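## Task

For every foam block, read the lot number printed on the shelf edge directly beneath it. Any foam block whose number shows up two or more times across the storeroom must end up on the desk, fully supported with nothing overhanging the desk's edge. All other foam blocks stay on the shelf where they started. The desk must not be moved noticeably. The robot must not topple or finish leaning, or the task fails.

## Robot and tools

Robot: TidyBot++, a four-caster mobile base (0.54 m long, 0.50 m wide, 0.38 m tall) carrying one seven-joint arm with a two-finger gripper. The shoulder sits 0.12 m ahead of the base centre, 0.68 m up. Segments: upper arm 0.42 m, forearm 0.31 m, hand 0.31 m. Cameras: base_camera (fixed on the base) and wrist_camera (looks along the hand). A lightly pushed loose object may occasionally move by itself.

Frames: base frame has its origin on the floor beneath the base centre, x ahead, y to the left, z up, in metres. hand_pose and hand_target are reported in it; the hand point lies between the finger pads, its z axis runs out along the fingers, and the fingers close along its y axis. The odometry frame equals the base frame at scene start; base_odometry (x, y, heading in rad, left positive, -3.142 to 3.142) counts wheel turns only, so slip shows up as travel and drift of a few cm builds up. base_tilt gives forward/right lean in degrees.

move: one action per call, plus optional cameras (list of base_camera, wrist_camera or all) and blocking (true or omitted waits until everything rests; false returns in about 0.5 s while motion continues). Action parts, all starting together:
- base: object with translate_m (forward +), strafe_m (left +), each -2 to 2 m, and rotate_rad (counter-clockwise +), -6.3 to 6.3 rad. These are offsets from where the base currently is, measured along its own axes. A base drive gives up after 14 s (time_out).
- joints: object of absolute angles in radians by name: joint_1_rad (any angle; positive turns the arm clockwise from above, opposite to heading), joint_2_rad -2.249 to 2.249 (shoulder, 0 = upright, + leans forward), joint_3_rad any, joint_4_rad -2.579 to 2.579 (elbow, 0 straight), joint_5_rad any, joint_6_rad -2.099 to 2.099 (wrist), joint_7_rad any (1.57 with hand down opens fingers left/right), gripper_pos 0 (open, about 85 mm gap) to 1 (closed). Unbounded joints go the short way; send steps under half a turn.
- target: a single list of seven numbers [x, y, z, qw, qx, qy, qz], an absolute hand pose in the base frame (metres, then a unit quaternion). With target, joints may contain only gripper_pos.
- speeds: caps for this action: translate_m/strafe_m 0.05 to 0.5 m/s (give one of them only when combining), rotate_rad 0.1 to 1.57 rad/s.
- min_time_s: 0.1 to 8, least duration of each arm motion.
A move with no action just reports state and images. Unknown keys make a call invalid; out-of-range values get it refused, and a refusal or an unrequested stop cancels the remaining robot calls of that reply.

wait: seconds 0 to 10, optional cameras; returns state, earlier if a non-blocking move finishes. stop: brakes all running motions (optional cameras). zoom_image: camera (base_camera or wrist_camera) and region [x0, y0, x1, y1] in pixels from the top-left, at most 504 by 504, on the newest image; use it to read lot labels. read_manual: section "licences" only, no motion. finished_scene: scene = the current scene's number; irreversible, the result usually reports success.

Result lines: base_status, joint_status, hand_status give done, moving, off_target (rested away from goal, may still push), contact_stop, time_out, not_followed (a safety check withheld targets; also "joint command not followed"/"pose unreachable" with a cause), torque_fault, limit_stop_at_motor_heat. on_its_own lists uncommanded behaviour. motor_effort is percent of maximum torque, peak in brackets. A "pictures" line names image order. Motor temperatures list one value per arm joint; MOTOR HOT appears from 60 °C, and at 75 °C the arm sinks and stops for 30 to 60 s. ARM HIT marks a hard hit on the base or itself.

Practical notes: hand-down reach tops out near 0.94 m above the floor, and only close to the base. After a target, correct by adding (desired minus measured hand_pose) to the last target; to hold still, resend hand_target, not hand_pose. Loads make the arm sag; never command a held joint to its read angle. gripper_pos 1 reading done means nothing was grasped; off_target means something is between the fingers. The arm neither avoids nor yields to obstacles and will keep shoving; a blocked base keeps pushing until time-out.

Avoid: driving or turning while the arm is snagged above about 0.6 m, big sideways swings with a stretched arm, or reaching far from the folded pose over nearby furniture (tipping). Avoid dropping or flinging items, hitting the desk or shelves, hard grips on objects still resting on something, and pushing the desk. Torque spikes (limits 104.5 N m joints 1-4, 51.3 N m joints 5-7) freeze the arm for 10 s.

Each tool is called as name(argument=value, ...), one argument or row to a line, values as JSON.

## Session

move(
  joints={"joint_1_rad": 0.0, "joint_2_rad": -0.6, "joint_3_rad": 3.14, "joint_4_rad": -2.5, "joint_5_rad": 0.0, "joint_6_rad": 0.3, "joint_7_rad": 1.57},
  min_time_s=1,
  cameras=["all"],
)

Scene clock: 1.93 s.
Motor temperatures (°C): [38 35 30 37 40 37 42]
move: done
base_odometry: x=+0.000 y=+0.000 heading=+0.000
base_tilt: forward=-0.3 right=+0.6
base_status: not commanded
joint_positions: joint_1_rad=-0.019 joint_2_rad=-0.590 joint_3_rad=+3.124 joint_4_rad=-2.517 joint_5_rad=-0.004 joint_6_rad=+0.231 joint_7_rad=+1.592 gripper_pos=+0.000
joint_status: all done
motor_effort: joint_1_rad=-1(2) joint_2_rad=-1(3) joint_3_rad=+1(2) joint_4_rad=+18(20) joint_5_rad=+1(2) joint_6_rad=+9(10) joint_7_rad=+0(1)
hand_pose: x=+0.4879 y=+0.0155 z=+0.8832 quat_wxyz=(-0.002, +0.749, +0.022, +0.662) (m; base frame)
hand_target: x=+0.4900 y=+0.0021 z=+0.9183 quat_wxyz=(+0.000, +0.717, +0.000, +0.697) (m; base frame)
hand_status: not commanded
pictures: base_camera, wrist_camera
Images, in order (width x height): base_camera 644x364, wrist_camera 644x476.

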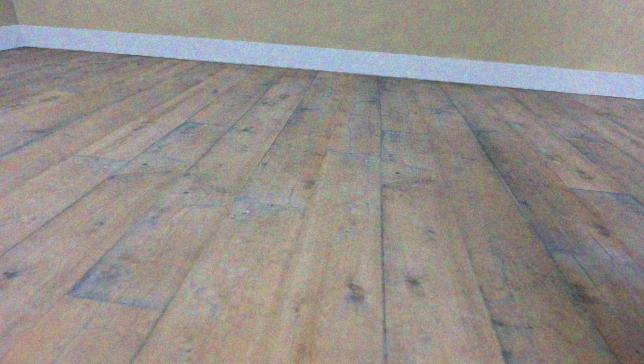

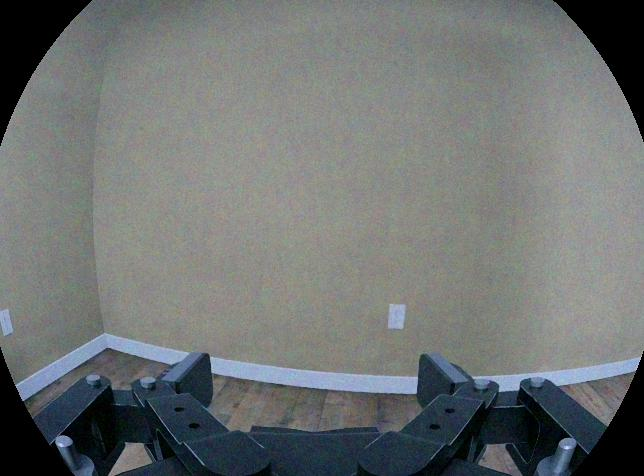

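move(
  base={"rotate_rad": 1.3},
  cameras=["wrist_camera"],
)

move(
  base={"rotate_rad": 1.3},
  cameras=["wrist_camera"],
)

move(
  base={"rotate_rad": 1.3},
  cameras=["wrist_camera"],
)

move(
  base={"rotate_rad": 1.2},
  cameras=["wrist_camera"],
)

Scene clock: 4.27 s.
move: done
base_odometry: x=+0.000 y=+0.000 heading=+1.299
base_tilt: forward=-0.3 right=+0.6
base_status: done
joint_positions: joint_1_rad=-0.015 joint_2_rad=-0.590 joint_3_rad=+3.128 joint_4_rad=-2.517 joint_5_rad=-0.004 joint_6_rad=+0.234 joint_7_rad=+1.592 gripper_pos=+0.000
joint_status: not commanded
motor_effort: joint_1_rad=+0(1) joint_2_rad=-1(1) joint_3_rad=+1(2) joint_4_rad=+18(19) joint_5_rad=+1(1) joint_6_rad=+9(10) joint_7_rad=+0(1)
hand_pose: x=+0.4882 y=+0.0123 z=+0.8839 quat_wxyz=(+0.000, +0.749, +0.018, +0.663) (m; base frame)
hand_target: x=+0.4900 y=+0.0021 z=+0.9183 quat_wxyz=(+0.000, +0.717, +0.000, +0.697) (m; base frame)
hand_status: not commanded
pictures: wrist_camera
Images, in order (width x height): wrist_camera 644x476.

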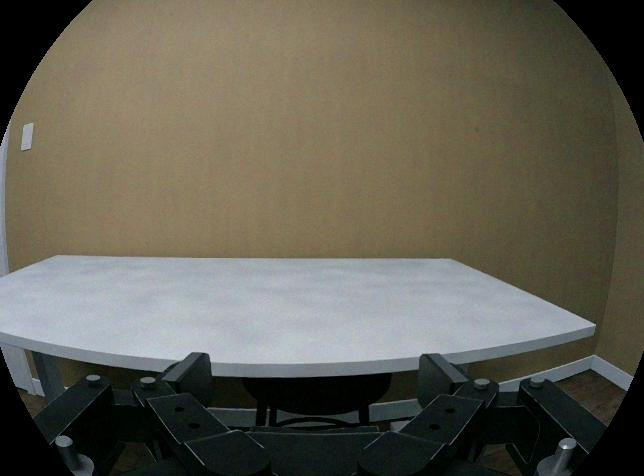

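Scene clock: 6.37 s.
move: done
base_odometry: x=+0.000 y=+0.000 heading=+2.598
base_tilt: forward=-0.4 right=+0.6
base_status: done
joint_positions: joint_1_rad=-0.014 joint_2_rad=-0.590 joint_3_rad=+3.130 joint_4_rad=-2.517 joint_5_rad=-0.004 joint_6_rad=+0.234 joint_7_rad=+1.592 gripper_pos=+0.000
joint_status: not commanded
motor_effort: joint_1_rad=+0(1) joint_2_rad=+0(1) joint_3_rad=+1(2) joint_4_rad=+19(19) joint_5_rad=+0(1) joint_6_rad=+9(10) joint_7_rad=+0(1)
hand_pose: x=+0.4882 y=+0.0110 z=+0.8840 quat_wxyz=(+0.001, +0.749, +0.017, +0.663) (m; base frame)
hand_target: x=+0.4900 y=+0.0021 z=+0.9183 quat_wxyz=(+0.000, +0.717, +0.000, +0.697) (m; base frame)
hand_status: not commanded
pictures: wrist_camera
Images, in order (width x height): wrist_camera 644x476.

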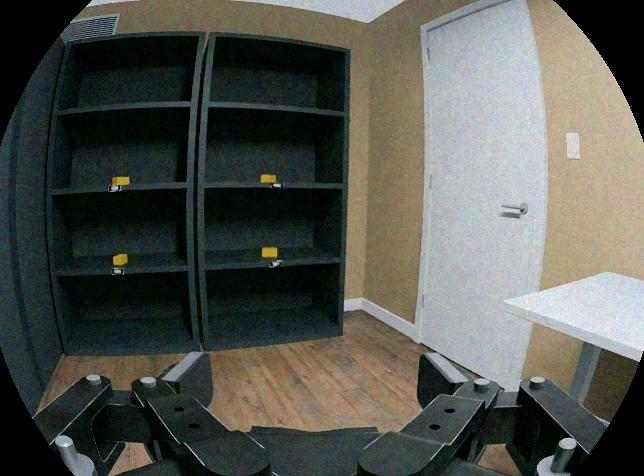

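Scene clock: 8.47 s.
move: done
base_odometry: x=+0.000 y=+0.000 heading=-2.386
base_tilt: forward=-0.4 right=+0.6
base_status: done
joint_positions: joint_1_rad=-0.013 joint_2_rad=-0.590 joint_3_rad=+3.131 joint_4_rad=-2.517 joint_5_rad=-0.004 joint_6_rad=+0.234 joint_7_rad=+1.592 gripper_pos=+0.000
joint_status: not commanded
motor_effort: joint_1_rad=+0(1) joint_2_rad=+0(1) joint_3_rad=+1(2) joint_4_rad=+19(19) joint_5_rad=+1(1) joint_6_rad=+9(10) joint_7_rad=+0(1)
hand_pose: x=+0.4883 y=+0.0103 z=+0.8840 quat_wxyz=(+0.001, +0.749, +0.016, +0.663) (m; base frame)
hand_target: x=+0.4900 y=+0.0021 z=+0.9183 quat_wxyz=(+0.000, +0.717, +0.000, +0.697) (m; base frame)
hand_status: not commanded
pictures: wrist_camera
Images, in order (width x height): wrist_camera 644x476.

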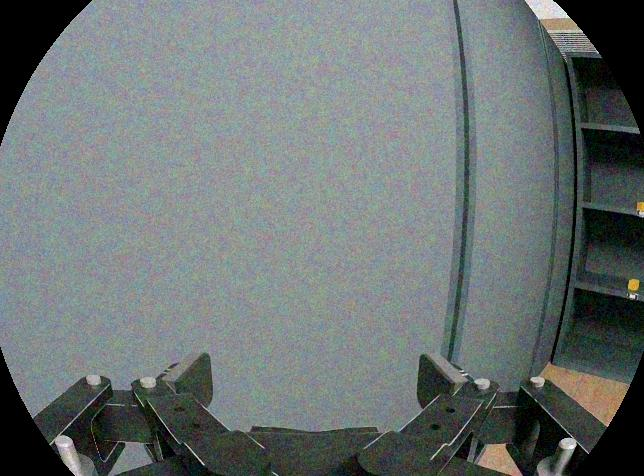

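Scene clock: 10.50 s.
move: done
base_odometry: x=+0.000 y=+0.000 heading=-1.186
base_tilt: forward=-0.3 right=+0.6
base_status: done
joint_positions: joint_1_rad=-0.013 joint_2_rad=-0.590 joint_3_rad=+3.131 joint_4_rad=-2.517 joint_5_rad=-0.004 joint_6_rad=+0.234 joint_7_rad=+1.592 gripper_pos=+0.000
joint_status: not commanded
motor_effort: joint_1_rad=-1(1) joint_2_rad=+0(2) joint_3_rad=+1(1) joint_4_rad=+19(20) joint_5_rad=+1(1) joint_6_rad=+10(10) joint_7_rad=+0(1)
hand_pose: x=+0.4883 y=+0.0099 z=+0.8840 quat_wxyz=(+0.001, +0.749, +0.016, +0.663) (m; base frame)
hand_target: x=+0.4900 y=+0.0021 z=+0.9183 quat_wxyz=(+0.000, +0.717, +0.000, +0.697) (m; base frame)
hand_status: not commanded
pictures: wrist_camera
Images, in order (width x height): wrist_camera 644x476.

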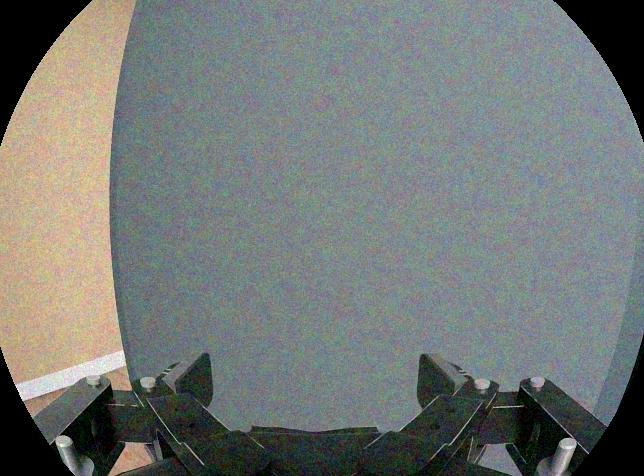

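move(
  base={"rotate_rad": -2.24},
)

move(
  base={"translate_m": 1.3},
  cameras=["all"],
)

Scene clock: 14.47 s.
move: done
base_odometry: x=+0.000 y=+0.000 heading=+2.858
base_tilt: forward=-0.4 right=+0.6
base_status: done
joint_positions: joint_1_rad=-0.011 joint_2_rad=-0.590 joint_3_rad=+3.133 joint_4_rad=-2.517 joint_5_rad=-0.004 joint_6_rad=+0.234 joint_7_rad=+1.592 gripper_pos=+0.000
joint_status: not commanded
motor_effort: joint_1_rad=-1(1) joint_2_rad=-1(2) joint_3_rad=+1(2) joint_4_rad=+18(19) joint_5_rad=+1(1) joint_6_rad=+9(10) joint_7_rad=+0(1)
hand_pose: x=+0.4883 y=+0.0087 z=+0.8841 quat_wxyz=(+0.002, +0.749, +0.014, +0.663) (m; base frame)
hand_target: x=+0.4900 y=+0.0021 z=+0.9183 quat_wxyz=(+0.000, +0.717, +0.000, +0.697) (m; base frame)
hand_status: not commanded
pictures: none

Scene clock: 18.33 s.
move: done
base_odometry: x=-1.248 y=+0.364 heading=+2.857
base_tilt: forward=-0.3 right=+0.6
base_status: done
joint_positions: joint_1_rad=-0.011 joint_2_rad=-0.594 joint_3_rad=+3.133 joint_4_rad=-2.517 joint_5_rad=-0.004 joint_6_rad=+0.237 joint_7_rad=+1.592 gripper_pos=+0.000
joint_status: not commanded
motor_effort: joint_1_rad=+0(1) joint_2_rad=+0(3) joint_3_rad=+1(1) joint_4_rad=+18(20) joint_5_rad=+0(1) joint_6_rad=+9(10) joint_7_rad=+0(1)
hand_pose: x=+0.4877 y=+0.0087 z=+0.8863 quat_wxyz=(+0.002, +0.746, +0.014, +0.665) (m; base frame)
hand_target: x=+0.4900 y=+0.0021 z=+0.9183 quat_wxyz=(+0.000, +0.717, +0.000, +0.697) (m; base frame)
hand_status: not commanded
pictures: base_camera, wrist_camera
Images, in order (width x height): base_camera 644x364, wrist_camera 644x476.

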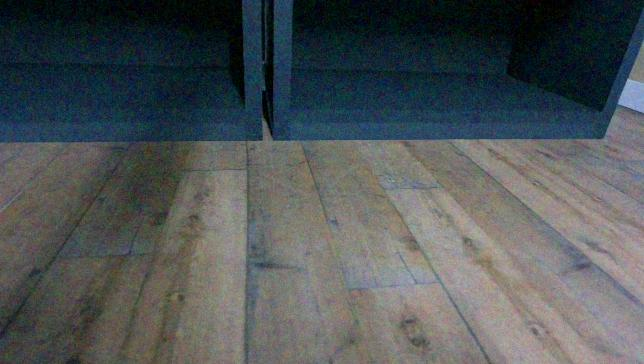

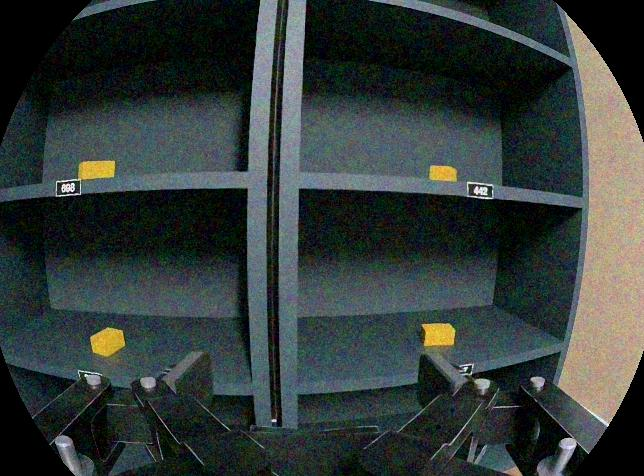

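move(
  base={"translate_m": 0.22, "strafe_m": 0.5},
  joints={"joint_6_rad": -0.1},
  cameras=["wrist_camera"],
)

zoom_image(
  camera="wrist_camera",
  region=[220, 0, 420, 150],
)

zoom_image(
  camera="wrist_camera",
  region=[220, 250, 420, 400],
)

Scene clock: 20.97 s.
move: done
base_odometry: x=-1.600 y=-0.054 heading=+2.856
base_tilt: forward=-0.3 right=+0.6
base_status: done
joint_positions: joint_1_rad=-0.011 joint_2_rad=-0.596 joint_3_rad=+3.134 joint_4_rad=-2.514 joint_5_rad=-0.004 joint_6_rad=-0.073 joint_7_rad=+1.592 gripper_pos=+0.000
joint_status: all done
motor_effort: joint_1_rad=+0(1) joint_2_rad=-1(2) joint_3_rad=+1(2) joint_4_rad=+19(21) joint_5_rad=+1(1) joint_6_rad=+8(10) joint_7_rad=+0(1)
hand_pose: x=+0.4625 y=+0.0079 z=+0.7958 quat_wxyz=(+0.001, +0.839, +0.016, +0.544) (m; base frame)
hand_target: x=+0.4619 y=+0.0019 z=+0.7979 quat_wxyz=(+0.000, +0.841, +0.000, +0.540) (m; base frame)
hand_status: not commanded
pictures: wrist_camera
Images, in order (width x height): wrist_camera 644x476.

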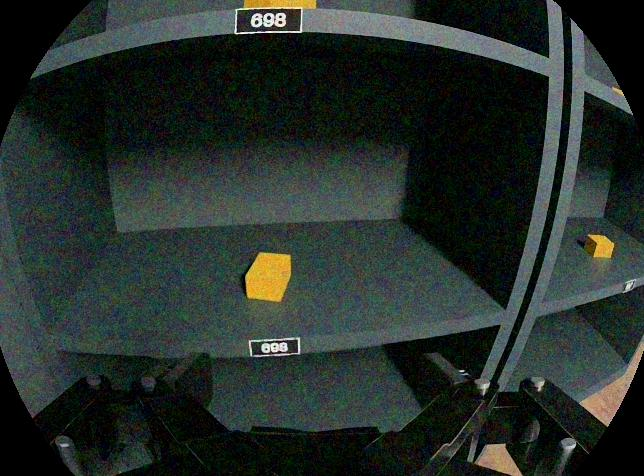

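Scaled by 2.520.

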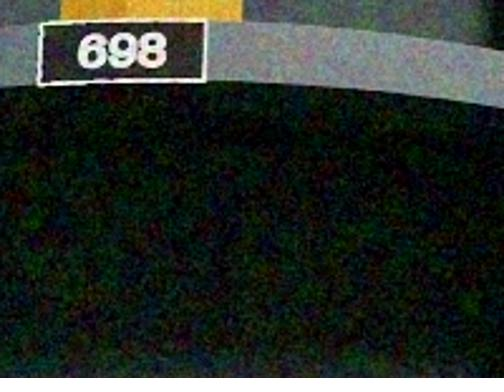

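Scaled by 2.520.

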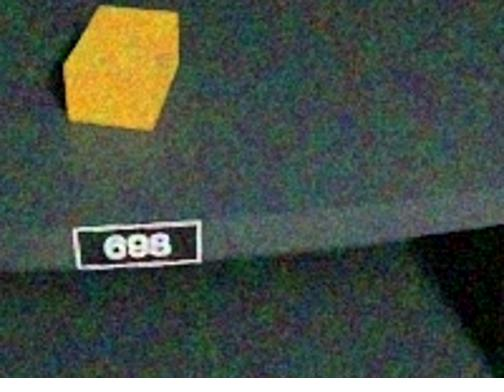

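zoom_image(
  camera="wrist_camera",
  region=[240, 330, 310, 365],
)

move(
  base={"strafe_m": -0.92},
  cameras=["wrist_camera"],
)

zoom_image(
  camera="wrist_camera",
  region=[240, 0, 440, 100],
)

zoom_image(
  camera="wrist_camera",
  region=[240, 310, 440, 410],
)

Scaled by 7.200.

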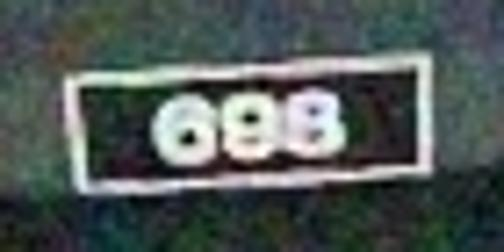

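Scene clock: 24.30 s.
move: done
base_odometry: x=-1.341 y=+0.829 heading=+2.857
base_tilt: forward=-0.4 right=+0.6
base_status: done
joint_positions: joint_1_rad=-0.011 joint_2_rad=-0.596 joint_3_rad=+3.134 joint_4_rad=-2.514 joint_5_rad=-0.004 joint_6_rad=-0.073 joint_7_rad=+1.592 gripper_pos=+0.000
joint_status: not commanded
motor_effort: joint_1_rad=+0(1) joint_2_rad=+0(1) joint_3_rad=+1(2) joint_4_rad=+18(19) joint_5_rad=+0(1) joint_6_rad=+9(9) joint_7_rad=+0(1)
hand_pose: x=+0.4624 y=+0.0079 z=+0.7958 quat_wxyz=(+0.001, +0.839, +0.015, +0.544) (m; base frame)
hand_target: x=+0.4619 y=+0.0019 z=+0.7979 quat_wxyz=(+0.000, +0.841, +0.000, +0.540) (m; base frame)
hand_status: not commanded
pictures: wrist_camera
Images, in order (width x height): wrist_camera 644x476.

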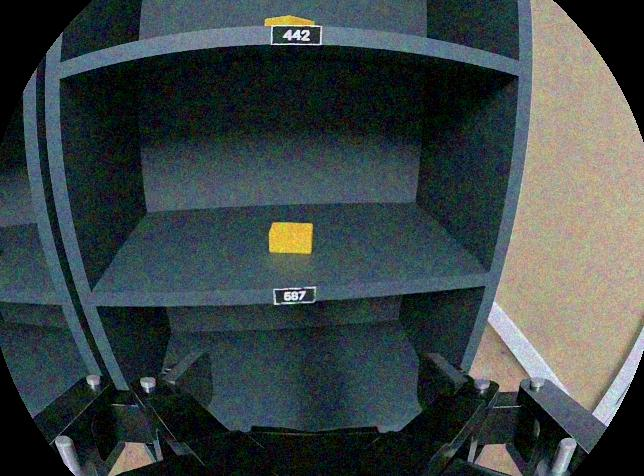

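Scaled by 2.520.

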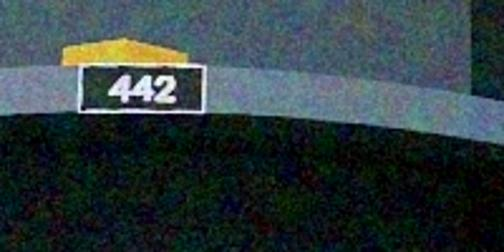

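Scaled by 2.520.

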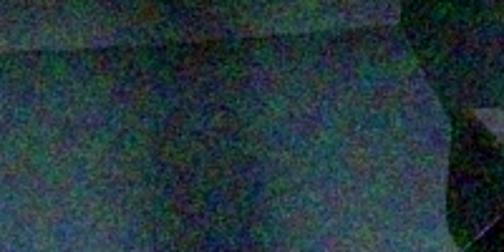

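zoom_image(
  camera="wrist_camera",
  region=[250, 270, 340, 320],
)

Scaled by 5.600.

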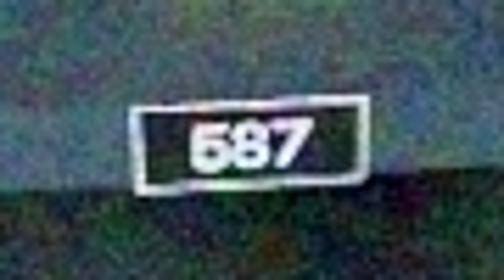

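move(
  base={"translate_m": 0.15},
  joints={"joint_6_rad": -0.3},
  cameras=["all"],
)

zoom_image(
  camera="wrist_camera",
  region=[240, 180, 400, 300],
)

Scene clock: 26.17 s.
move: done
base_odometry: x=-1.485 y=+0.872 heading=+2.857
base_tilt: forward=-0.3 right=+0.6
base_status: done
joint_positions: joint_1_rad=-0.011 joint_2_rad=-0.596 joint_3_rad=+3.134 joint_4_rad=-2.512 joint_5_rad=-0.004 joint_6_rad=-0.275 joint_7_rad=+1.592 gripper_pos=+0.000
joint_status: all done
motor_effort: joint_1_rad=+0(1) joint_2_rad=+0(3) joint_3_rad=+1(1) joint_4_rad=+18(22) joint_5_rad=+1(1) joint_6_rad=+7(10) joint_7_rad=+0(1)
hand_pose: x=+0.4318 y=+0.0074 z=+0.7426 quat_wxyz=(+0.001, +0.889, +0.016, +0.458) (m; base frame)
hand_target: x=+0.4306 y=+0.0018 z=+0.7442 quat_wxyz=(+0.000, +0.891, +0.000, +0.454) (m; base frame)
hand_status: not commanded
pictures: base_camera, wrist_camera
Images, in order (width x height): base_camera 644x364, wrist_camera 644x476.

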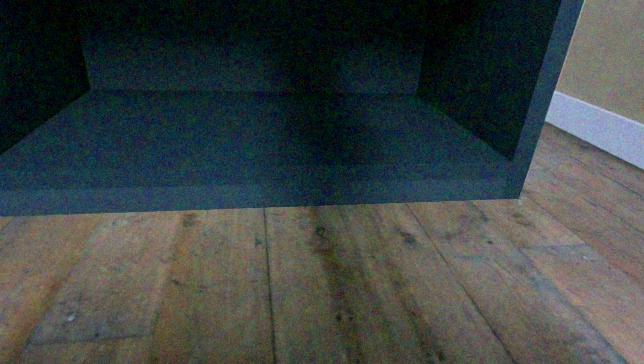

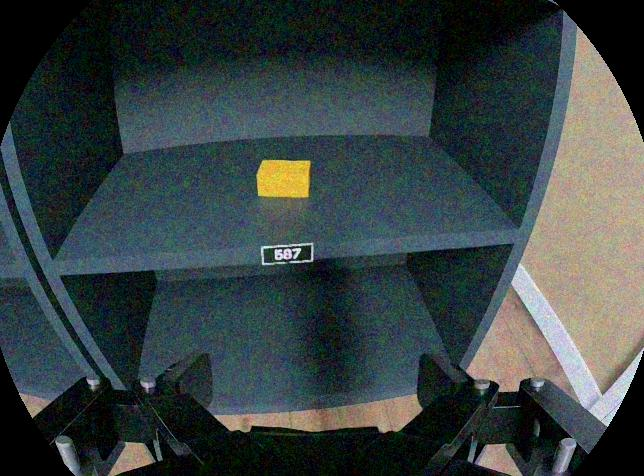

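Scaled by 3.150.

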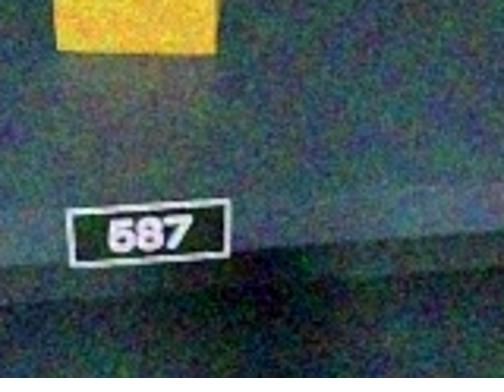

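move(
  base={"rotate_rad": 0.048, "strafe_m": 0.98, "translate_m": 0.0},
  cameras=["all"],
)

zoom_image(
  camera="wrist_camera",
  region=[240, 130, 400, 290],
)

Scene clock: 29.87 s.
move: done
base_odometry: x=-1.761 y=-0.069 heading=+2.904
base_tilt: forward=-0.4 right=+0.6
base_status: done
joint_positions: joint_1_rad=-0.011 joint_2_rad=-0.596 joint_3_rad=+3.135 joint_4_rad=-2.512 joint_5_rad=-0.004 joint_6_rad=-0.275 joint_7_rad=+1.592 gripper_pos=+0.000
joint_status: not commanded
motor_effort: joint_1_rad=-1(1) joint_2_rad=+1(1) joint_3_rad=+1(2) joint_4_rad=+18(19) joint_5_rad=+1(1) joint_6_rad=+8(8) joint_7_rad=+0(1)
hand_pose: x=+0.4318 y=+0.0072 z=+0.7427 quat_wxyz=(+0.001, +0.889, +0.016, +0.458) (m; base frame)
hand_target: x=+0.4306 y=+0.0018 z=+0.7442 quat_wxyz=(+0.000, +0.891, +0.000, +0.454) (m; base frame)
hand_status: not commanded
pictures: base_camera, wrist_camera
Images, in order (width x height): base_camera 644x364, wrist_camera 644x476.

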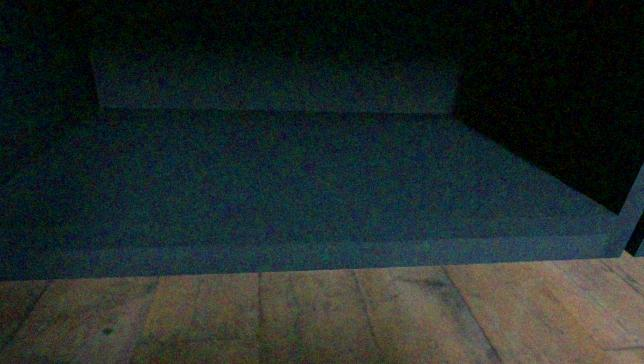

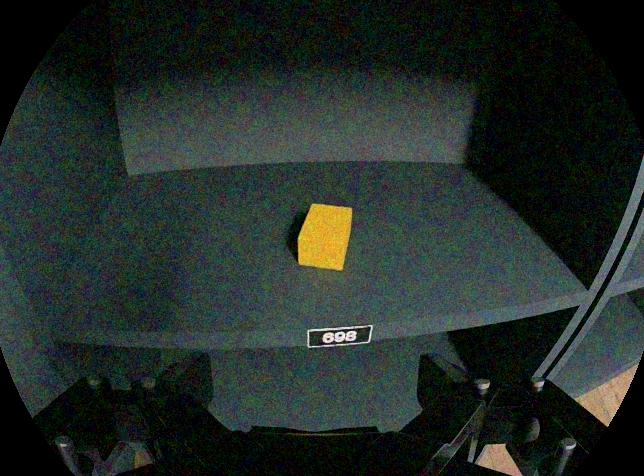

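Scaled by 3.150.

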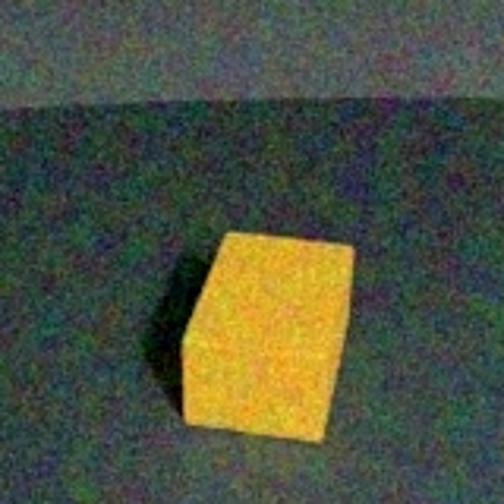

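zoom_image(
  camera="wrist_camera",
  region=[300, 320, 380, 352],
)

move(
  base={"translate_m": -0.08, "strafe_m": 0.13},
  joints={"joint_1_rad": 0.18, "joint_2_rad": 0.25, "joint_3_rad": 3.145, "joint_4_rad": -2.14, "joint_5_rad": 0.0, "joint_6_rad": 0.56, "joint_7_rad": 1.57},
  min_time_s=1.5,
  cameras=["wrist_camera"],
)

Scaled by 6.300.

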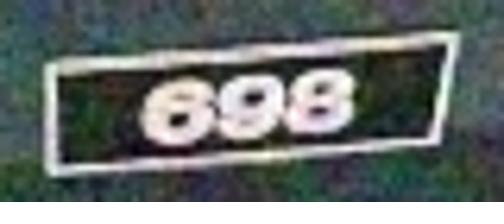

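Scene clock: 33.93 s.
move: time_out
base_odometry: x=-1.723 y=-0.187 heading=+2.905
base_tilt: forward=-0.3 right=+0.6
base_status: translate_m time_out (by the wheels' count: -0.065 of -0.080); strafe_m time_out (by the wheels' count: +0.105 of +0.130)
joint_positions: joint_1_rad=+0.166 joint_2_rad=+0.219 joint_3_rad=+3.136 joint_4_rad=-2.165 joint_5_rad=-0.004 joint_6_rad=+0.495 joint_7_rad=+1.592 gripper_pos=+0.000
joint_status: all done
motor_effort: joint_1_rad=-1(7) joint_2_rad=-21(30) joint_3_rad=+0(5) joint_4_rad=+15(19) joint_5_rad=+1(2) joint_6_rad=+9(11) joint_7_rad=+0(1)
hand_pose: x=+0.7145 y=-0.0962 z=+0.7672 quat_wxyz=(+0.053, +0.808, -0.059, +0.584) (m; base frame)
hand_target: x=+0.7286 y=-0.1115 z=+0.7800 quat_wxyz=(+0.056, +0.789, -0.073, +0.607) (m; base frame)
hand_status: not commanded
pictures: wrist_camera
Images, in order (width x height): wrist_camera 644x476.

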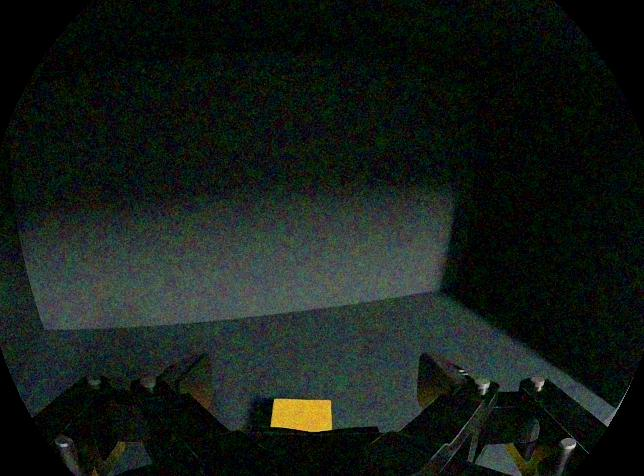

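move(
  base={"translate_m": -0.04, "strafe_m": -0.022},
  speeds={"translate_m": 0.2},
)

move(
  joints={"joint_1_rad": 0.13, "joint_2_rad": 0.57, "joint_4_rad": -2.085, "joint_6_rad": 0.6},
  min_time_s=1.2,
  cameras=["wrist_camera"],
)

Scene clock: 35.43 s.
move: done
base_odometry: x=-1.678 y=-0.175 heading=+2.905
base_tilt: forward=-0.3 right=+0.6
base_status: done
joint_positions: joint_1_rad=+0.171 joint_2_rad=+0.220 joint_3_rad=+3.137 joint_4_rad=-2.163 joint_5_rad=-0.004 joint_6_rad=+0.496 joint_7_rad=+1.592 gripper_pos=+0.000
joint_status: not commanded
motor_effort: joint_1_rad=+0(2) joint_2_rad=-21(24) joint_3_rad=+0(1) joint_4_rad=+14(16) joint_5_rad=+1(1) joint_6_rad=+9(9) joint_7_rad=+0(1)
hand_pose: x=+0.7146 y=-0.0995 z=+0.7676 quat_wxyz=(+0.054, +0.807, -0.061, +0.585) (m; base frame)
hand_target: x=+0.7286 y=-0.1115 z=+0.7800 quat_wxyz=(+0.056, +0.789, -0.073, +0.607) (m; base frame)
hand_status: not commanded
pictures: none

Scene clock: 36.93 s.
move: done
base_odometry: x=-1.678 y=-0.175 heading=+2.905
base_tilt: forward=-0.3 right=+0.6
base_status: not commanded
joint_positions: joint_1_rad=+0.148 joint_2_rad=+0.533 joint_3_rad=+3.137 joint_4_rad=-2.112 joint_5_rad=-0.004 joint_6_rad=+0.535 joint_7_rad=+1.592 gripper_pos=+0.000
joint_status: all done
motor_effort: joint_1_rad=+0(2) joint_2_rad=-27(28) joint_3_rad=+0(0) joint_4_rad=+11(16) joint_5_rad=+1(1) joint_6_rad=+8(9) joint_7_rad=+0(1)
hand_pose: x=+0.7433 y=-0.0899 z=+0.6079 quat_wxyz=(+0.040, +0.868, -0.056, +0.492) (m; base frame)
hand_target: x=+0.7630 y=-0.0848 z=+0.6133 quat_wxyz=(+0.035, +0.854, -0.057, +0.516) (m; base frame)
hand_status: not commanded
pictures: wrist_camera
Images, in order (width x height): wrist_camera 644x476.

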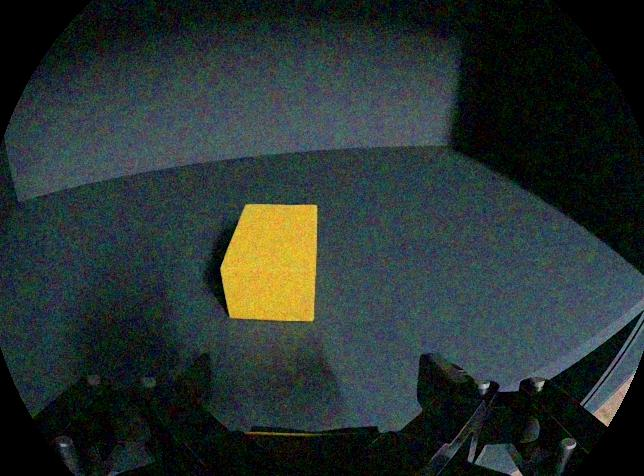

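move(
  joints={"joint_1_rad": 0.075, "joint_2_rad": 0.62},
  min_time_s=0.8,
  cameras=["wrist_camera"],
)

Scene clock: 39.13 s.
move: done
base_odometry: x=-1.678 y=-0.175 heading=+2.905
base_tilt: forward=-0.3 right=+0.6
base_status: not commanded
joint_positions: joint_1_rad=+0.091 joint_2_rad=+0.576 joint_3_rad=+3.137 joint_4_rad=-2.111 joint_5_rad=-0.004 joint_6_rad=+0.537 joint_7_rad=+1.592 gripper_pos=+0.000
joint_status: all done
motor_effort: joint_1_rad=+0(2) joint_2_rad=-27(29) joint_3_rad=+0(1) joint_4_rad=+10(11) joint_5_rad=+1(1) joint_6_rad=+8(8) joint_7_rad=+0(1)
hand_pose: x=+0.7443 y=-0.0539 z=+0.5816 quat_wxyz=(+0.025, +0.879, -0.032, +0.475) (m; base frame)
hand_target: x=+0.7625 y=-0.0490 z=+0.5809 quat_wxyz=(+0.020, +0.868, -0.034, +0.495) (m; base frame)
hand_status: not commanded
pictures: wrist_camera
Images, in order (width x height): wrist_camera 644x476.

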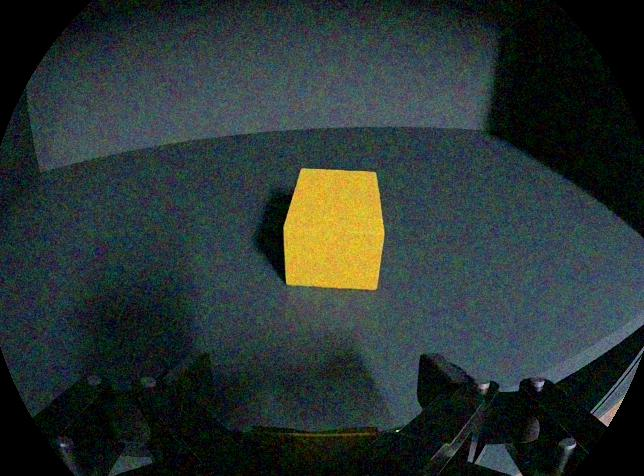

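move(
  base={"translate_m": 0.121, "strafe_m": -0.022},
  speeds={"translate_m": 0.15},
  cameras=["wrist_camera"],
)

Scene clock: 40.93 s.
move: done
base_odometry: x=-1.791 y=-0.125 heading=+2.905
base_tilt: forward=-0.3 right=+0.6
base_status: done
joint_positions: joint_1_rad=+0.090 joint_2_rad=+0.579 joint_3_rad=+3.137 joint_4_rad=-2.104 joint_5_rad=-0.004 joint_6_rad=+0.539 joint_7_rad=+1.592 gripper_pos=+0.000
joint_status: not commanded
motor_effort: joint_1_rad=-1(1) joint_2_rad=-27(28) joint_3_rad=+0(1) joint_4_rad=+11(12) joint_5_rad=+1(1) joint_6_rad=+8(8) joint_7_rad=+0(1)
hand_pose: x=+0.7475 y=-0.0535 z=+0.5834 quat_wxyz=(+0.025, +0.878, -0.031, +0.478) (m; base frame)
hand_target: x=+0.7625 y=-0.0490 z=+0.5809 quat_wxyz=(+0.020, +0.868, -0.034, +0.495) (m; base frame)
hand_status: not commanded
pictures: wrist_camera
Images, in order (width x height): wrist_camera 644x476.

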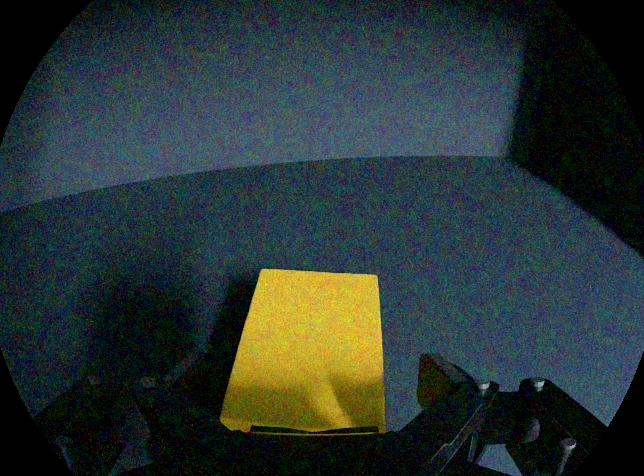

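move(
  joints={"gripper_pos": 0.5},
  cameras=["wrist_camera"],
)

Scene clock: 41.90 s.
move: off_target
base_odometry: x=-1.791 y=-0.125 heading=+2.905
base_tilt: forward=-0.3 right=+0.6
base_status: not commanded
joint_positions: joint_1_rad=+0.090 joint_2_rad=+0.579 joint_3_rad=+3.137 joint_4_rad=-2.104 joint_5_rad=-0.004 joint_6_rad=+0.544 joint_7_rad=+1.592 gripper_pos=+0.411
joint_status: gripper_pos off_target (ended at +0.411, target +0.500)
motor_effort: joint_1_rad=-1(1) joint_2_rad=-26(28) joint_3_rad=+0(0) joint_4_rad=+10(11) joint_5_rad=+1(1) joint_6_rad=+7(8) joint_7_rad=+0(1)
hand_pose: x=+0.7484 y=-0.0535 z=+0.5844 quat_wxyz=(+0.025, +0.877, -0.031, +0.480) (m; base frame)
hand_target: x=+0.7625 y=-0.0490 z=+0.5809 quat_wxyz=(+0.020, +0.868, -0.034, +0.495) (m; base frame)
hand_status: not commanded
pictures: wrist_camera
Images, in order (width x height): wrist_camera 644x476.

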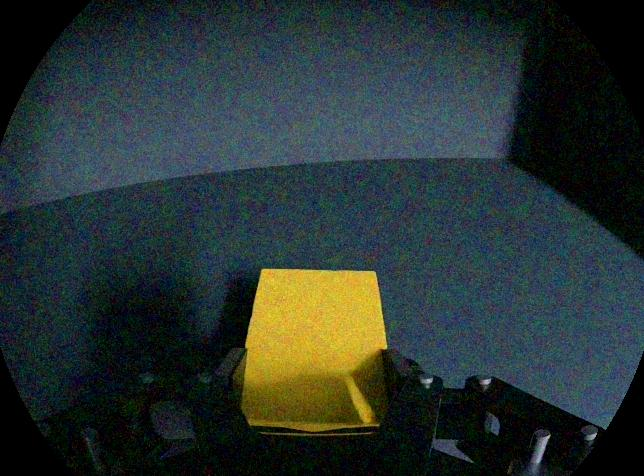

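move(
  joints={"joint_2_rad": 0.51},
  min_time_s=0.8,
)

move(
  base={"translate_m": -0.42},
  speeds={"translate_m": 0.4},
  cameras=["wrist_camera"],
)

Scene clock: 43.50 s.
move: done
base_odometry: x=-1.791 y=-0.125 heading=+2.905
base_tilt: forward=-0.3 right=+0.6
base_status: not commanded
joint_positions: joint_1_rad=+0.090 joint_2_rad=+0.524 joint_3_rad=+3.137 joint_4_rad=-2.104 joint_5_rad=-0.004 joint_6_rad=+0.544 joint_7_rad=+1.592 gripper_pos=+0.411
joint_status: all done
motor_effort: joint_1_rad=-1(1) joint_2_rad=-27(29) joint_3_rad=+0(1) joint_4_rad=+12(12) joint_5_rad=+1(1) joint_6_rad=+8(9) joint_7_rad=+0(1)
hand_pose: x=+0.7528 y=-0.0539 z=+0.6197 quat_wxyz=(+0.026, +0.863, -0.031, +0.504) (m; base frame)
hand_target: x=+0.7697 y=-0.0495 z=+0.6523 quat_wxyz=(+0.022, +0.839, -0.033, +0.542) (m; base frame)
hand_status: not commanded
pictures: none

Scene clock: 45.73 s.
move: done
base_odometry: x=-1.383 y=-0.223 heading=+2.905
base_tilt: forward=-0.3 right=+0.6
base_status: done
joint_positions: joint_1_rad=+0.088 joint_2_rad=+0.522 joint_3_rad=+3.137 joint_4_rad=-2.102 joint_5_rad=-0.004 joint_6_rad=+0.544 joint_7_rad=+1.592 gripper_pos=+0.411
joint_status: not commanded
motor_effort: joint_1_rad=+0(2) joint_2_rad=-27(29) joint_3_rad=+0(2) joint_4_rad=+11(13) joint_5_rad=+1(1) joint_6_rad=+9(9) joint_7_rad=+0(1)
hand_pose: x=+0.7537 y=-0.0526 z=+0.6213 quat_wxyz=(+0.026, +0.862, -0.030, +0.505) (m; base frame)
hand_target: x=+0.7697 y=-0.0495 z=+0.6523 quat_wxyz=(+0.022, +0.839, -0.033, +0.542) (m; base frame)
hand_status: not commanded
pictures: wrist_camera
Images, in order (width x height): wrist_camera 644x476.

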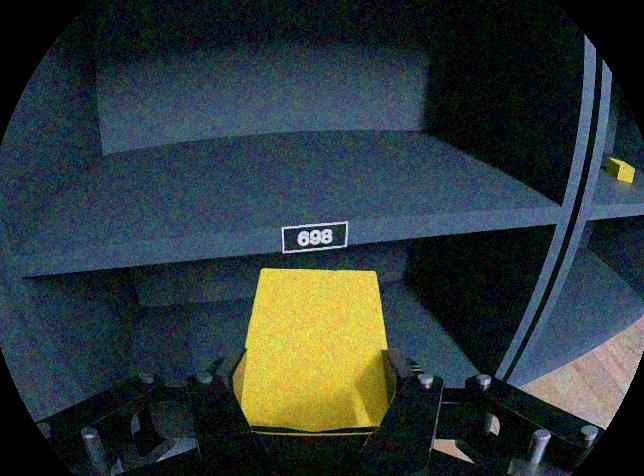

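move(
  base={"translate_m": -0.54, "strafe_m": -0.42, "rotate_rad": -1.6},
  speeds={"rotate_rad": 0.8},
  joints={"joint_1_rad": 0.0, "joint_2_rad": -0.346, "joint_4_rad": -2.05, "joint_6_rad": -0.4},
  min_time_s=1.5,
  cameras=["all"],
)

Scene clock: 49.23 s.
move: done
base_odometry: x=-0.759 y=+0.058 heading=+1.306
base_tilt: forward=-0.3 right=+0.6
base_status: done
joint_positions: joint_1_rad=+0.018 joint_2_rad=-0.330 joint_3_rad=+3.140 joint_4_rad=-2.080 joint_5_rad=-0.004 joint_6_rad=-0.344 joint_7_rad=+1.592 gripper_pos=+0.411
joint_status: all done
motor_effort: joint_1_rad=+0(5) joint_2_rad=-8(30) joint_3_rad=+1(3) joint_4_rad=+19(20) joint_5_rad=+1(1) joint_6_rad=+8(10) joint_7_rad=+0(1)
hand_pose: x=+0.5616 y=-0.0057 z=+0.8684 quat_wxyz=(+0.008, +0.866, +0.000, +0.500) (m; base frame)
hand_target: x=+0.5560 y=-0.0003 z=+0.8777 quat_wxyz=(+0.000, +0.868, -0.002, +0.496) (m; base frame)
hand_status: not commanded
pictures: base_camera, wrist_camera
Images, in order (width x height): base_camera 644x364, wrist_camera 644x476.

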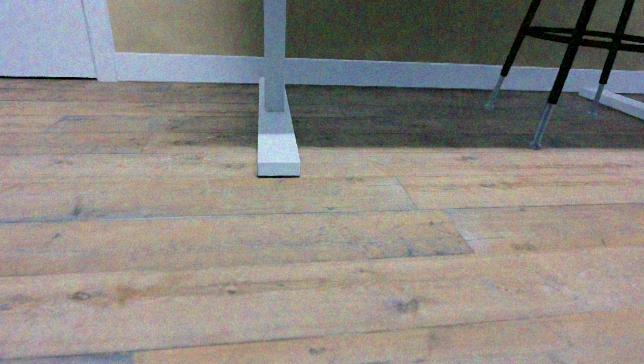

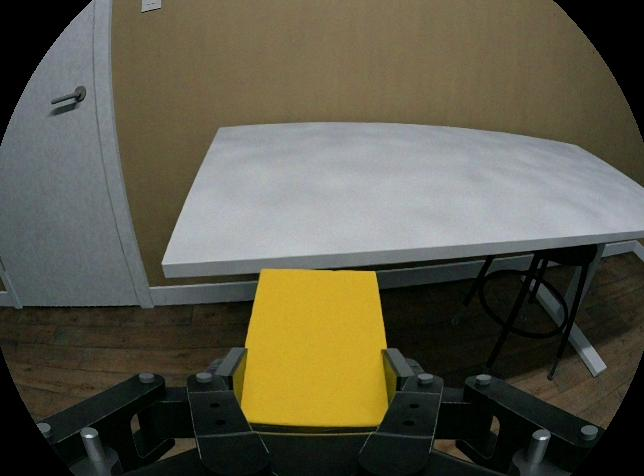

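move(
  base={"translate_m": 0.33},
  speeds={"translate_m": 0.3},
  joints={"joint_2_rad": 0.02, "joint_4_rad": -1.78, "joint_6_rad": -0.38},
  min_time_s=1.3,
)

move(
  joints={"joint_2_rad": 0.1, "joint_4_rad": -1.96, "joint_6_rad": -0.13},
  min_time_s=1.2,
  cameras=["wrist_camera"],
)

Scene clock: 51.93 s.
move: done
base_odometry: x=-0.672 y=+0.377 heading=+1.304
base_tilt: forward=-0.3 right=+0.6
base_status: done
joint_positions: joint_1_rad=+0.018 joint_2_rad=+0.002 joint_3_rad=+3.140 joint_4_rad=-1.807 joint_5_rad=-0.004 joint_6_rad=-0.347 joint_7_rad=+1.592 gripper_pos=+0.411
joint_status: all done
motor_effort: joint_1_rad=+0(1) joint_2_rad=-18(22) joint_3_rad=+0(1) joint_4_rad=+18(21) joint_5_rad=+1(1) joint_6_rad=+8(10) joint_7_rad=+0(1)
hand_pose: x=+0.6847 y=-0.0076 z=+0.8561 quat_wxyz=(+0.007, +0.881, +0.000, +0.473) (m; base frame)
hand_target: x=+0.6889 y=-0.0006 z=+0.8529 quat_wxyz=(+0.001, +0.887, -0.002, +0.463) (m; base frame)
hand_status: not commanded
pictures: none

Scene clock: 53.73 s.
move: done
base_odometry: x=-0.672 y=+0.377 heading=+1.304
base_tilt: forward=-0.3 right=+0.6
base_status: not commanded
joint_positions: joint_1_rad=+0.018 joint_2_rad=+0.068 joint_3_rad=+3.140 joint_4_rad=-1.923 joint_5_rad=-0.004 joint_6_rad=-0.195 joint_7_rad=+1.592 gripper_pos=+0.411
joint_status: all done
motor_effort: joint_1_rad=+0(1) joint_2_rad=-19(22) joint_3_rad=+0(0) joint_4_rad=+18(20) joint_5_rad=+1(1) joint_6_rad=+8(9) joint_7_rad=+0(1)
hand_pose: x=+0.6886 y=-0.0078 z=+0.7936 quat_wxyz=(+0.007, +0.888, +0.000, +0.460) (m; base frame)
hand_target: x=+0.6920 y=-0.0006 z=+0.7721 quat_wxyz=(+0.001, +0.889, -0.002, +0.458) (m; base frame)
hand_status: not commanded
pictures: wrist_camera
Images, in order (width x height): wrist_camera 644x476.

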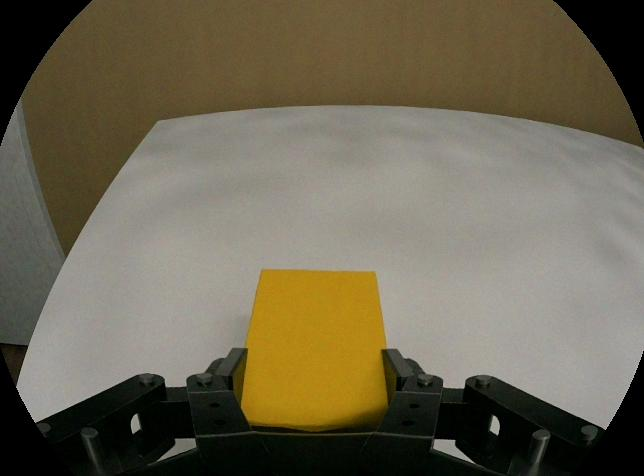

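move(
  joints={"joint_2_rad": 0.12, "joint_4_rad": -1.995, "joint_6_rad": -0.05},
  min_time_s=0.7,
)

move(
  joints={"joint_2_rad": 0.13, "joint_4_rad": -2.015, "joint_6_rad": -0.02},
  min_time_s=0.5,
)

move(
  joints={"joint_2_rad": 0.14, "joint_4_rad": -2.035, "joint_6_rad": 0.01},
  min_time_s=0.5,
  cameras=["wrist_camera"],
)

Scene clock: 55.13 s.
move: done
base_odometry: x=-0.672 y=+0.377 heading=+1.304
base_tilt: forward=-0.3 right=+0.6
base_status: not commanded
joint_positions: joint_1_rad=+0.018 joint_2_rad=+0.085 joint_3_rad=+3.140 joint_4_rad=-1.956 joint_5_rad=-0.004 joint_6_rad=-0.117 joint_7_rad=+1.592 gripper_pos=+0.411
joint_status: all done
motor_effort: joint_1_rad=+0(1) joint_2_rad=-20(20) joint_3_rad=+0(0) joint_4_rad=+18(18) joint_5_rad=+1(1) joint_6_rad=+7(9) joint_7_rad=+0(1)
hand_pose: x=+0.6942 y=-0.0080 z=+0.7867 quat_wxyz=(+0.008, +0.881, +0.000, +0.473) (m; base frame)
hand_target: x=+0.6963 y=-0.0006 z=+0.7625 quat_wxyz=(+0.001, +0.883, -0.002, +0.469) (m; base frame)
hand_status: not commanded
pictures: none

Scene clock: 55.93 s.
move: done
base_odometry: x=-0.672 y=+0.377 heading=+1.304
base_tilt: forward=-0.3 right=+0.6
base_status: not commanded
joint_positions: joint_1_rad=+0.018 joint_2_rad=+0.094 joint_3_rad=+3.140 joint_4_rad=-1.976 joint_5_rad=-0.004 joint_6_rad=-0.085 joint_7_rad=+1.592 gripper_pos=+0.411
joint_status: all done
motor_effort: joint_1_rad=+0(1) joint_2_rad=-20(21) joint_3_rad=+0(0) joint_4_rad=+18(18) joint_5_rad=+1(1) joint_6_rad=+8(9) joint_7_rad=+0(0)
hand_pose: x=+0.6940 y=-0.0081 z=+0.7783 quat_wxyz=(+0.008, +0.881, +0.000, +0.473) (m; base frame)
hand_target: x=+0.6955 y=-0.0006 z=+0.7540 quat_wxyz=(+0.001, +0.883, -0.002, +0.469) (m; base frame)
hand_status: not commanded
pictures: none

Scene clock: 56.73 s.
move: done
base_odometry: x=-0.672 y=+0.377 heading=+1.304
base_tilt: forward=-0.3 right=+0.6
base_status: not commanded
joint_positions: joint_1_rad=+0.018 joint_2_rad=+0.103 joint_3_rad=+3.140 joint_4_rad=-1.996 joint_5_rad=-0.004 joint_6_rad=-0.054 joint_7_rad=+1.592 gripper_pos=+0.411
joint_status: all done
motor_effort: joint_1_rad=+0(1) joint_2_rad=-17(21) joint_3_rad=+0(0) joint_4_rad=+16(18) joint_5_rad=+1(1) joint_6_rad=+8(9) joint_7_rad=+0(1)
hand_pose: x=+0.6936 y=-0.0081 z=+0.7709 quat_wxyz=(+0.008, +0.880, +0.000, +0.474) (m; base frame)
hand_target: x=+0.6944 y=-0.0006 z=+0.7456 quat_wxyz=(+0.001, +0.883, -0.002, +0.469) (m; base frame)
hand_status: not commanded
pictures: wrist_camera
Images, in order (width x height): wrist_camera 644x476.

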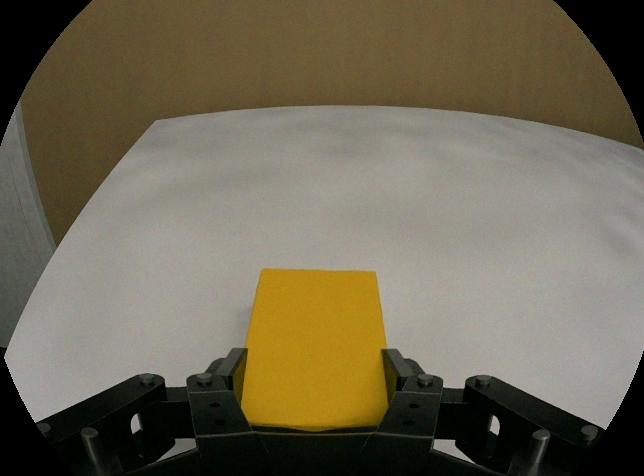

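move(
  joints={"joint_2_rad": 0.15, "joint_4_rad": -2.055, "joint_6_rad": 0.04},
  min_time_s=0.5,
)

Scene clock: 57.67 s.
move: done
base_odometry: x=-0.672 y=+0.377 heading=+1.304
base_tilt: forward=-0.3 right=+0.6
base_status: not commanded
joint_positions: joint_1_rad=+0.018 joint_2_rad=+0.104 joint_3_rad=+3.140 joint_4_rad=-2.012 joint_5_rad=-0.004 joint_6_rad=-0.021 joint_7_rad=+1.592 gripper_pos=+0.411
joint_status: all done
motor_effort: joint_1_rad=+0(1) joint_2_rad=-17(19) joint_3_rad=+0(1) joint_4_rad=+16(18) joint_5_rad=+1(1) joint_6_rad=+7(8) joint_7_rad=+0(1)
hand_pose: x=+0.6941 y=-0.0081 z=+0.7704 quat_wxyz=(+0.008, +0.876, +0.000, +0.481) (m; base frame)
hand_target: x=+0.6931 y=-0.0005 z=+0.7373 quat_wxyz=(+0.001, +0.883, -0.002, +0.469) (m; base frame)
hand_status: not commanded
pictures: none

move(
  joints={"gripper_pos": 0.1},
  cameras=["wrist_camera"],
)

move(
  base={"translate_m": -0.3},
  speeds={"translate_m": 0.3},
  cameras=["wrist_camera"],
)

Scene clock: 58.63 s.
move: done
base_odometry: x=-0.672 y=+0.377 heading=+1.304
base_tilt: forward=-0.3 right=+0.6
base_status: not commanded
joint_positions: joint_1_rad=+0.018 joint_2_rad=+0.117 joint_3_rad=+3.140 joint_4_rad=-2.016 joint_5_rad=-0.004 joint_6_rad=-0.021 joint_7_rad=+1.592 gripper_pos=+0.100
joint_status: all done
motor_effort: joint_1_rad=+0(1) joint_2_rad=-20(21) joint_3_rad=+0(1) joint_4_rad=+17(17) joint_5_rad=+1(1) joint_6_rad=+8(9) joint_7_rad=+0(0)
hand_pose: x=+0.6938 y=-0.0081 z=+0.7606 quat_wxyz=(+0.008, +0.881, +0.000, +0.474) (m; base frame)
hand_target: x=+0.6931 y=-0.0005 z=+0.7373 quat_wxyz=(+0.001, +0.883, -0.002, +0.469) (m; base frame)
hand_status: not commanded
pictures: wrist_camera
Images, in order (width x height): wrist_camera 644x476.

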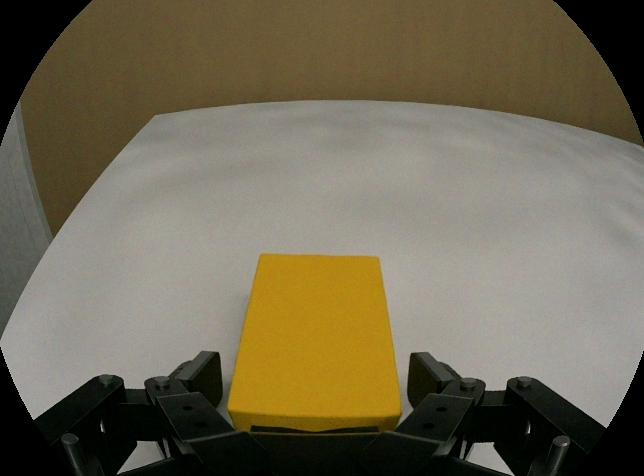

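Scene clock: 60.63 s.
move: done
base_odometry: x=-0.751 y=+0.087 heading=+1.303
base_tilt: forward=-0.3 right=+0.6
base_status: done
joint_positions: joint_1_rad=+0.015 joint_2_rad=+0.126 joint_3_rad=+3.141 joint_4_rad=-2.020 joint_5_rad=-0.004 joint_6_rad=-0.018 joint_7_rad=+1.592 gripper_pos=+0.100
joint_status: not commanded
motor_effort: joint_1_rad=-1(2) joint_2_rad=-20(21) joint_3_rad=+0(2) joint_4_rad=+17(18) joint_5_rad=+1(1) joint_6_rad=+8(9) joint_7_rad=+0(1)
hand_pose: x=+0.6935 y=-0.0065 z=+0.7541 quat_wxyz=(+0.007, +0.883, +0.001, +0.469) (m; base frame)
hand_target: x=+0.6931 y=-0.0005 z=+0.7373 quat_wxyz=(+0.001, +0.883, -0.002, +0.469) (m; base frame)
hand_status: not commanded
pictures: wrist_camera
Images, in order (width x height): wrist_camera 644x476.

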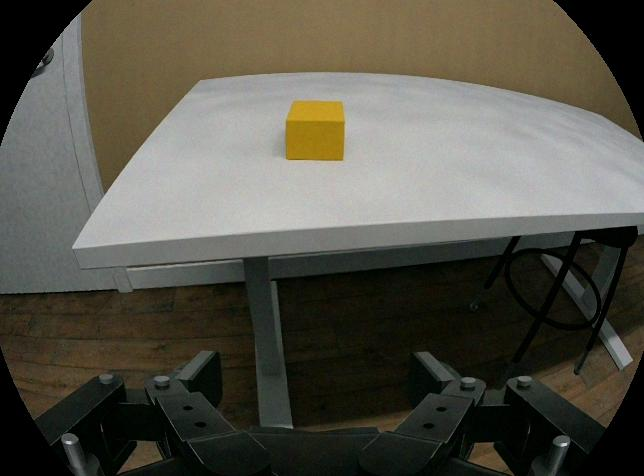

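move(
  base={"translate_m": -0.225, "strafe_m": 0.493, "rotate_rad": 1.627},
  joints={"joint_1_rad": 0.0, "joint_2_rad": -0.6, "joint_4_rad": -2.0, "joint_6_rad": -0.3, "gripper_pos": 0.0},
  min_time_s=1.2,
  cameras=["all"],
)

Scene clock: 65.80 s.
move: done
base_odometry: x=-1.286 y=+0.001 heading=+2.931
base_tilt: forward=-0.3 right=+0.6
base_status: done
joint_positions: joint_1_rad=+0.006 joint_2_rad=-0.586 joint_3_rad=+3.144 joint_4_rad=-2.020 joint_5_rad=-0.004 joint_6_rad=-0.243 joint_7_rad=+1.592 gripper_pos=+0.000
joint_status: all done
motor_effort: joint_1_rad=-1(5) joint_2_rad=-1(23) joint_3_rad=+1(4) joint_4_rad=+19(20) joint_5_rad=+1(1) joint_6_rad=+9(10) joint_7_rad=+0(1)
hand_pose: x=+0.5074 y=-0.0017 z=+1.0422 quat_wxyz=(+0.007, +0.744, +0.003, +0.668) (m; base frame)
hand_target: x=+0.4999 y=-0.0004 z=+1.0424 quat_wxyz=(+0.000, +0.751, -0.002, +0.660) (m; base frame)
hand_status: not commanded
pictures: base_camera, wrist_camera
Images, in order (width x height): base_camera 644x364, wrist_camera 644x476.

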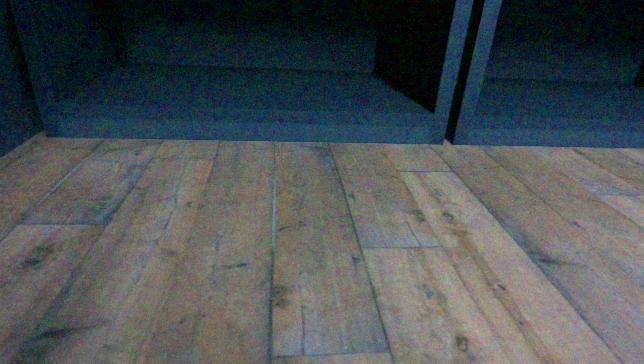

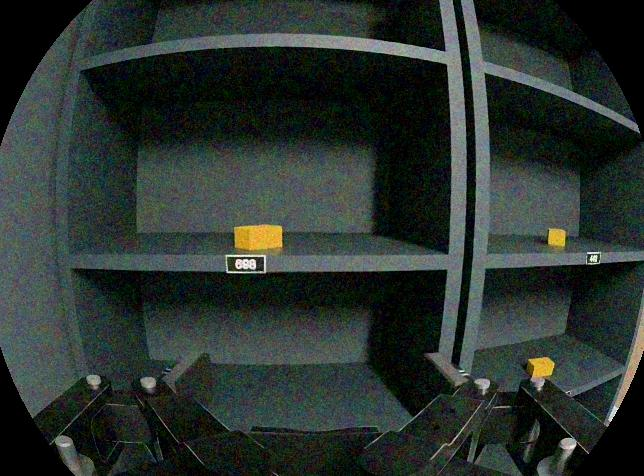

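zoom_image(
  camera="wrist_camera",
  region=[210, 200, 310, 280],
)

Scaled by 5.040.

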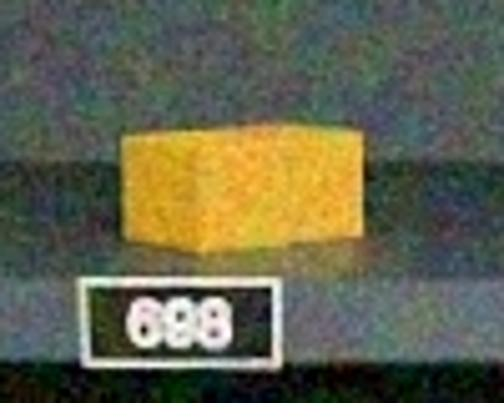

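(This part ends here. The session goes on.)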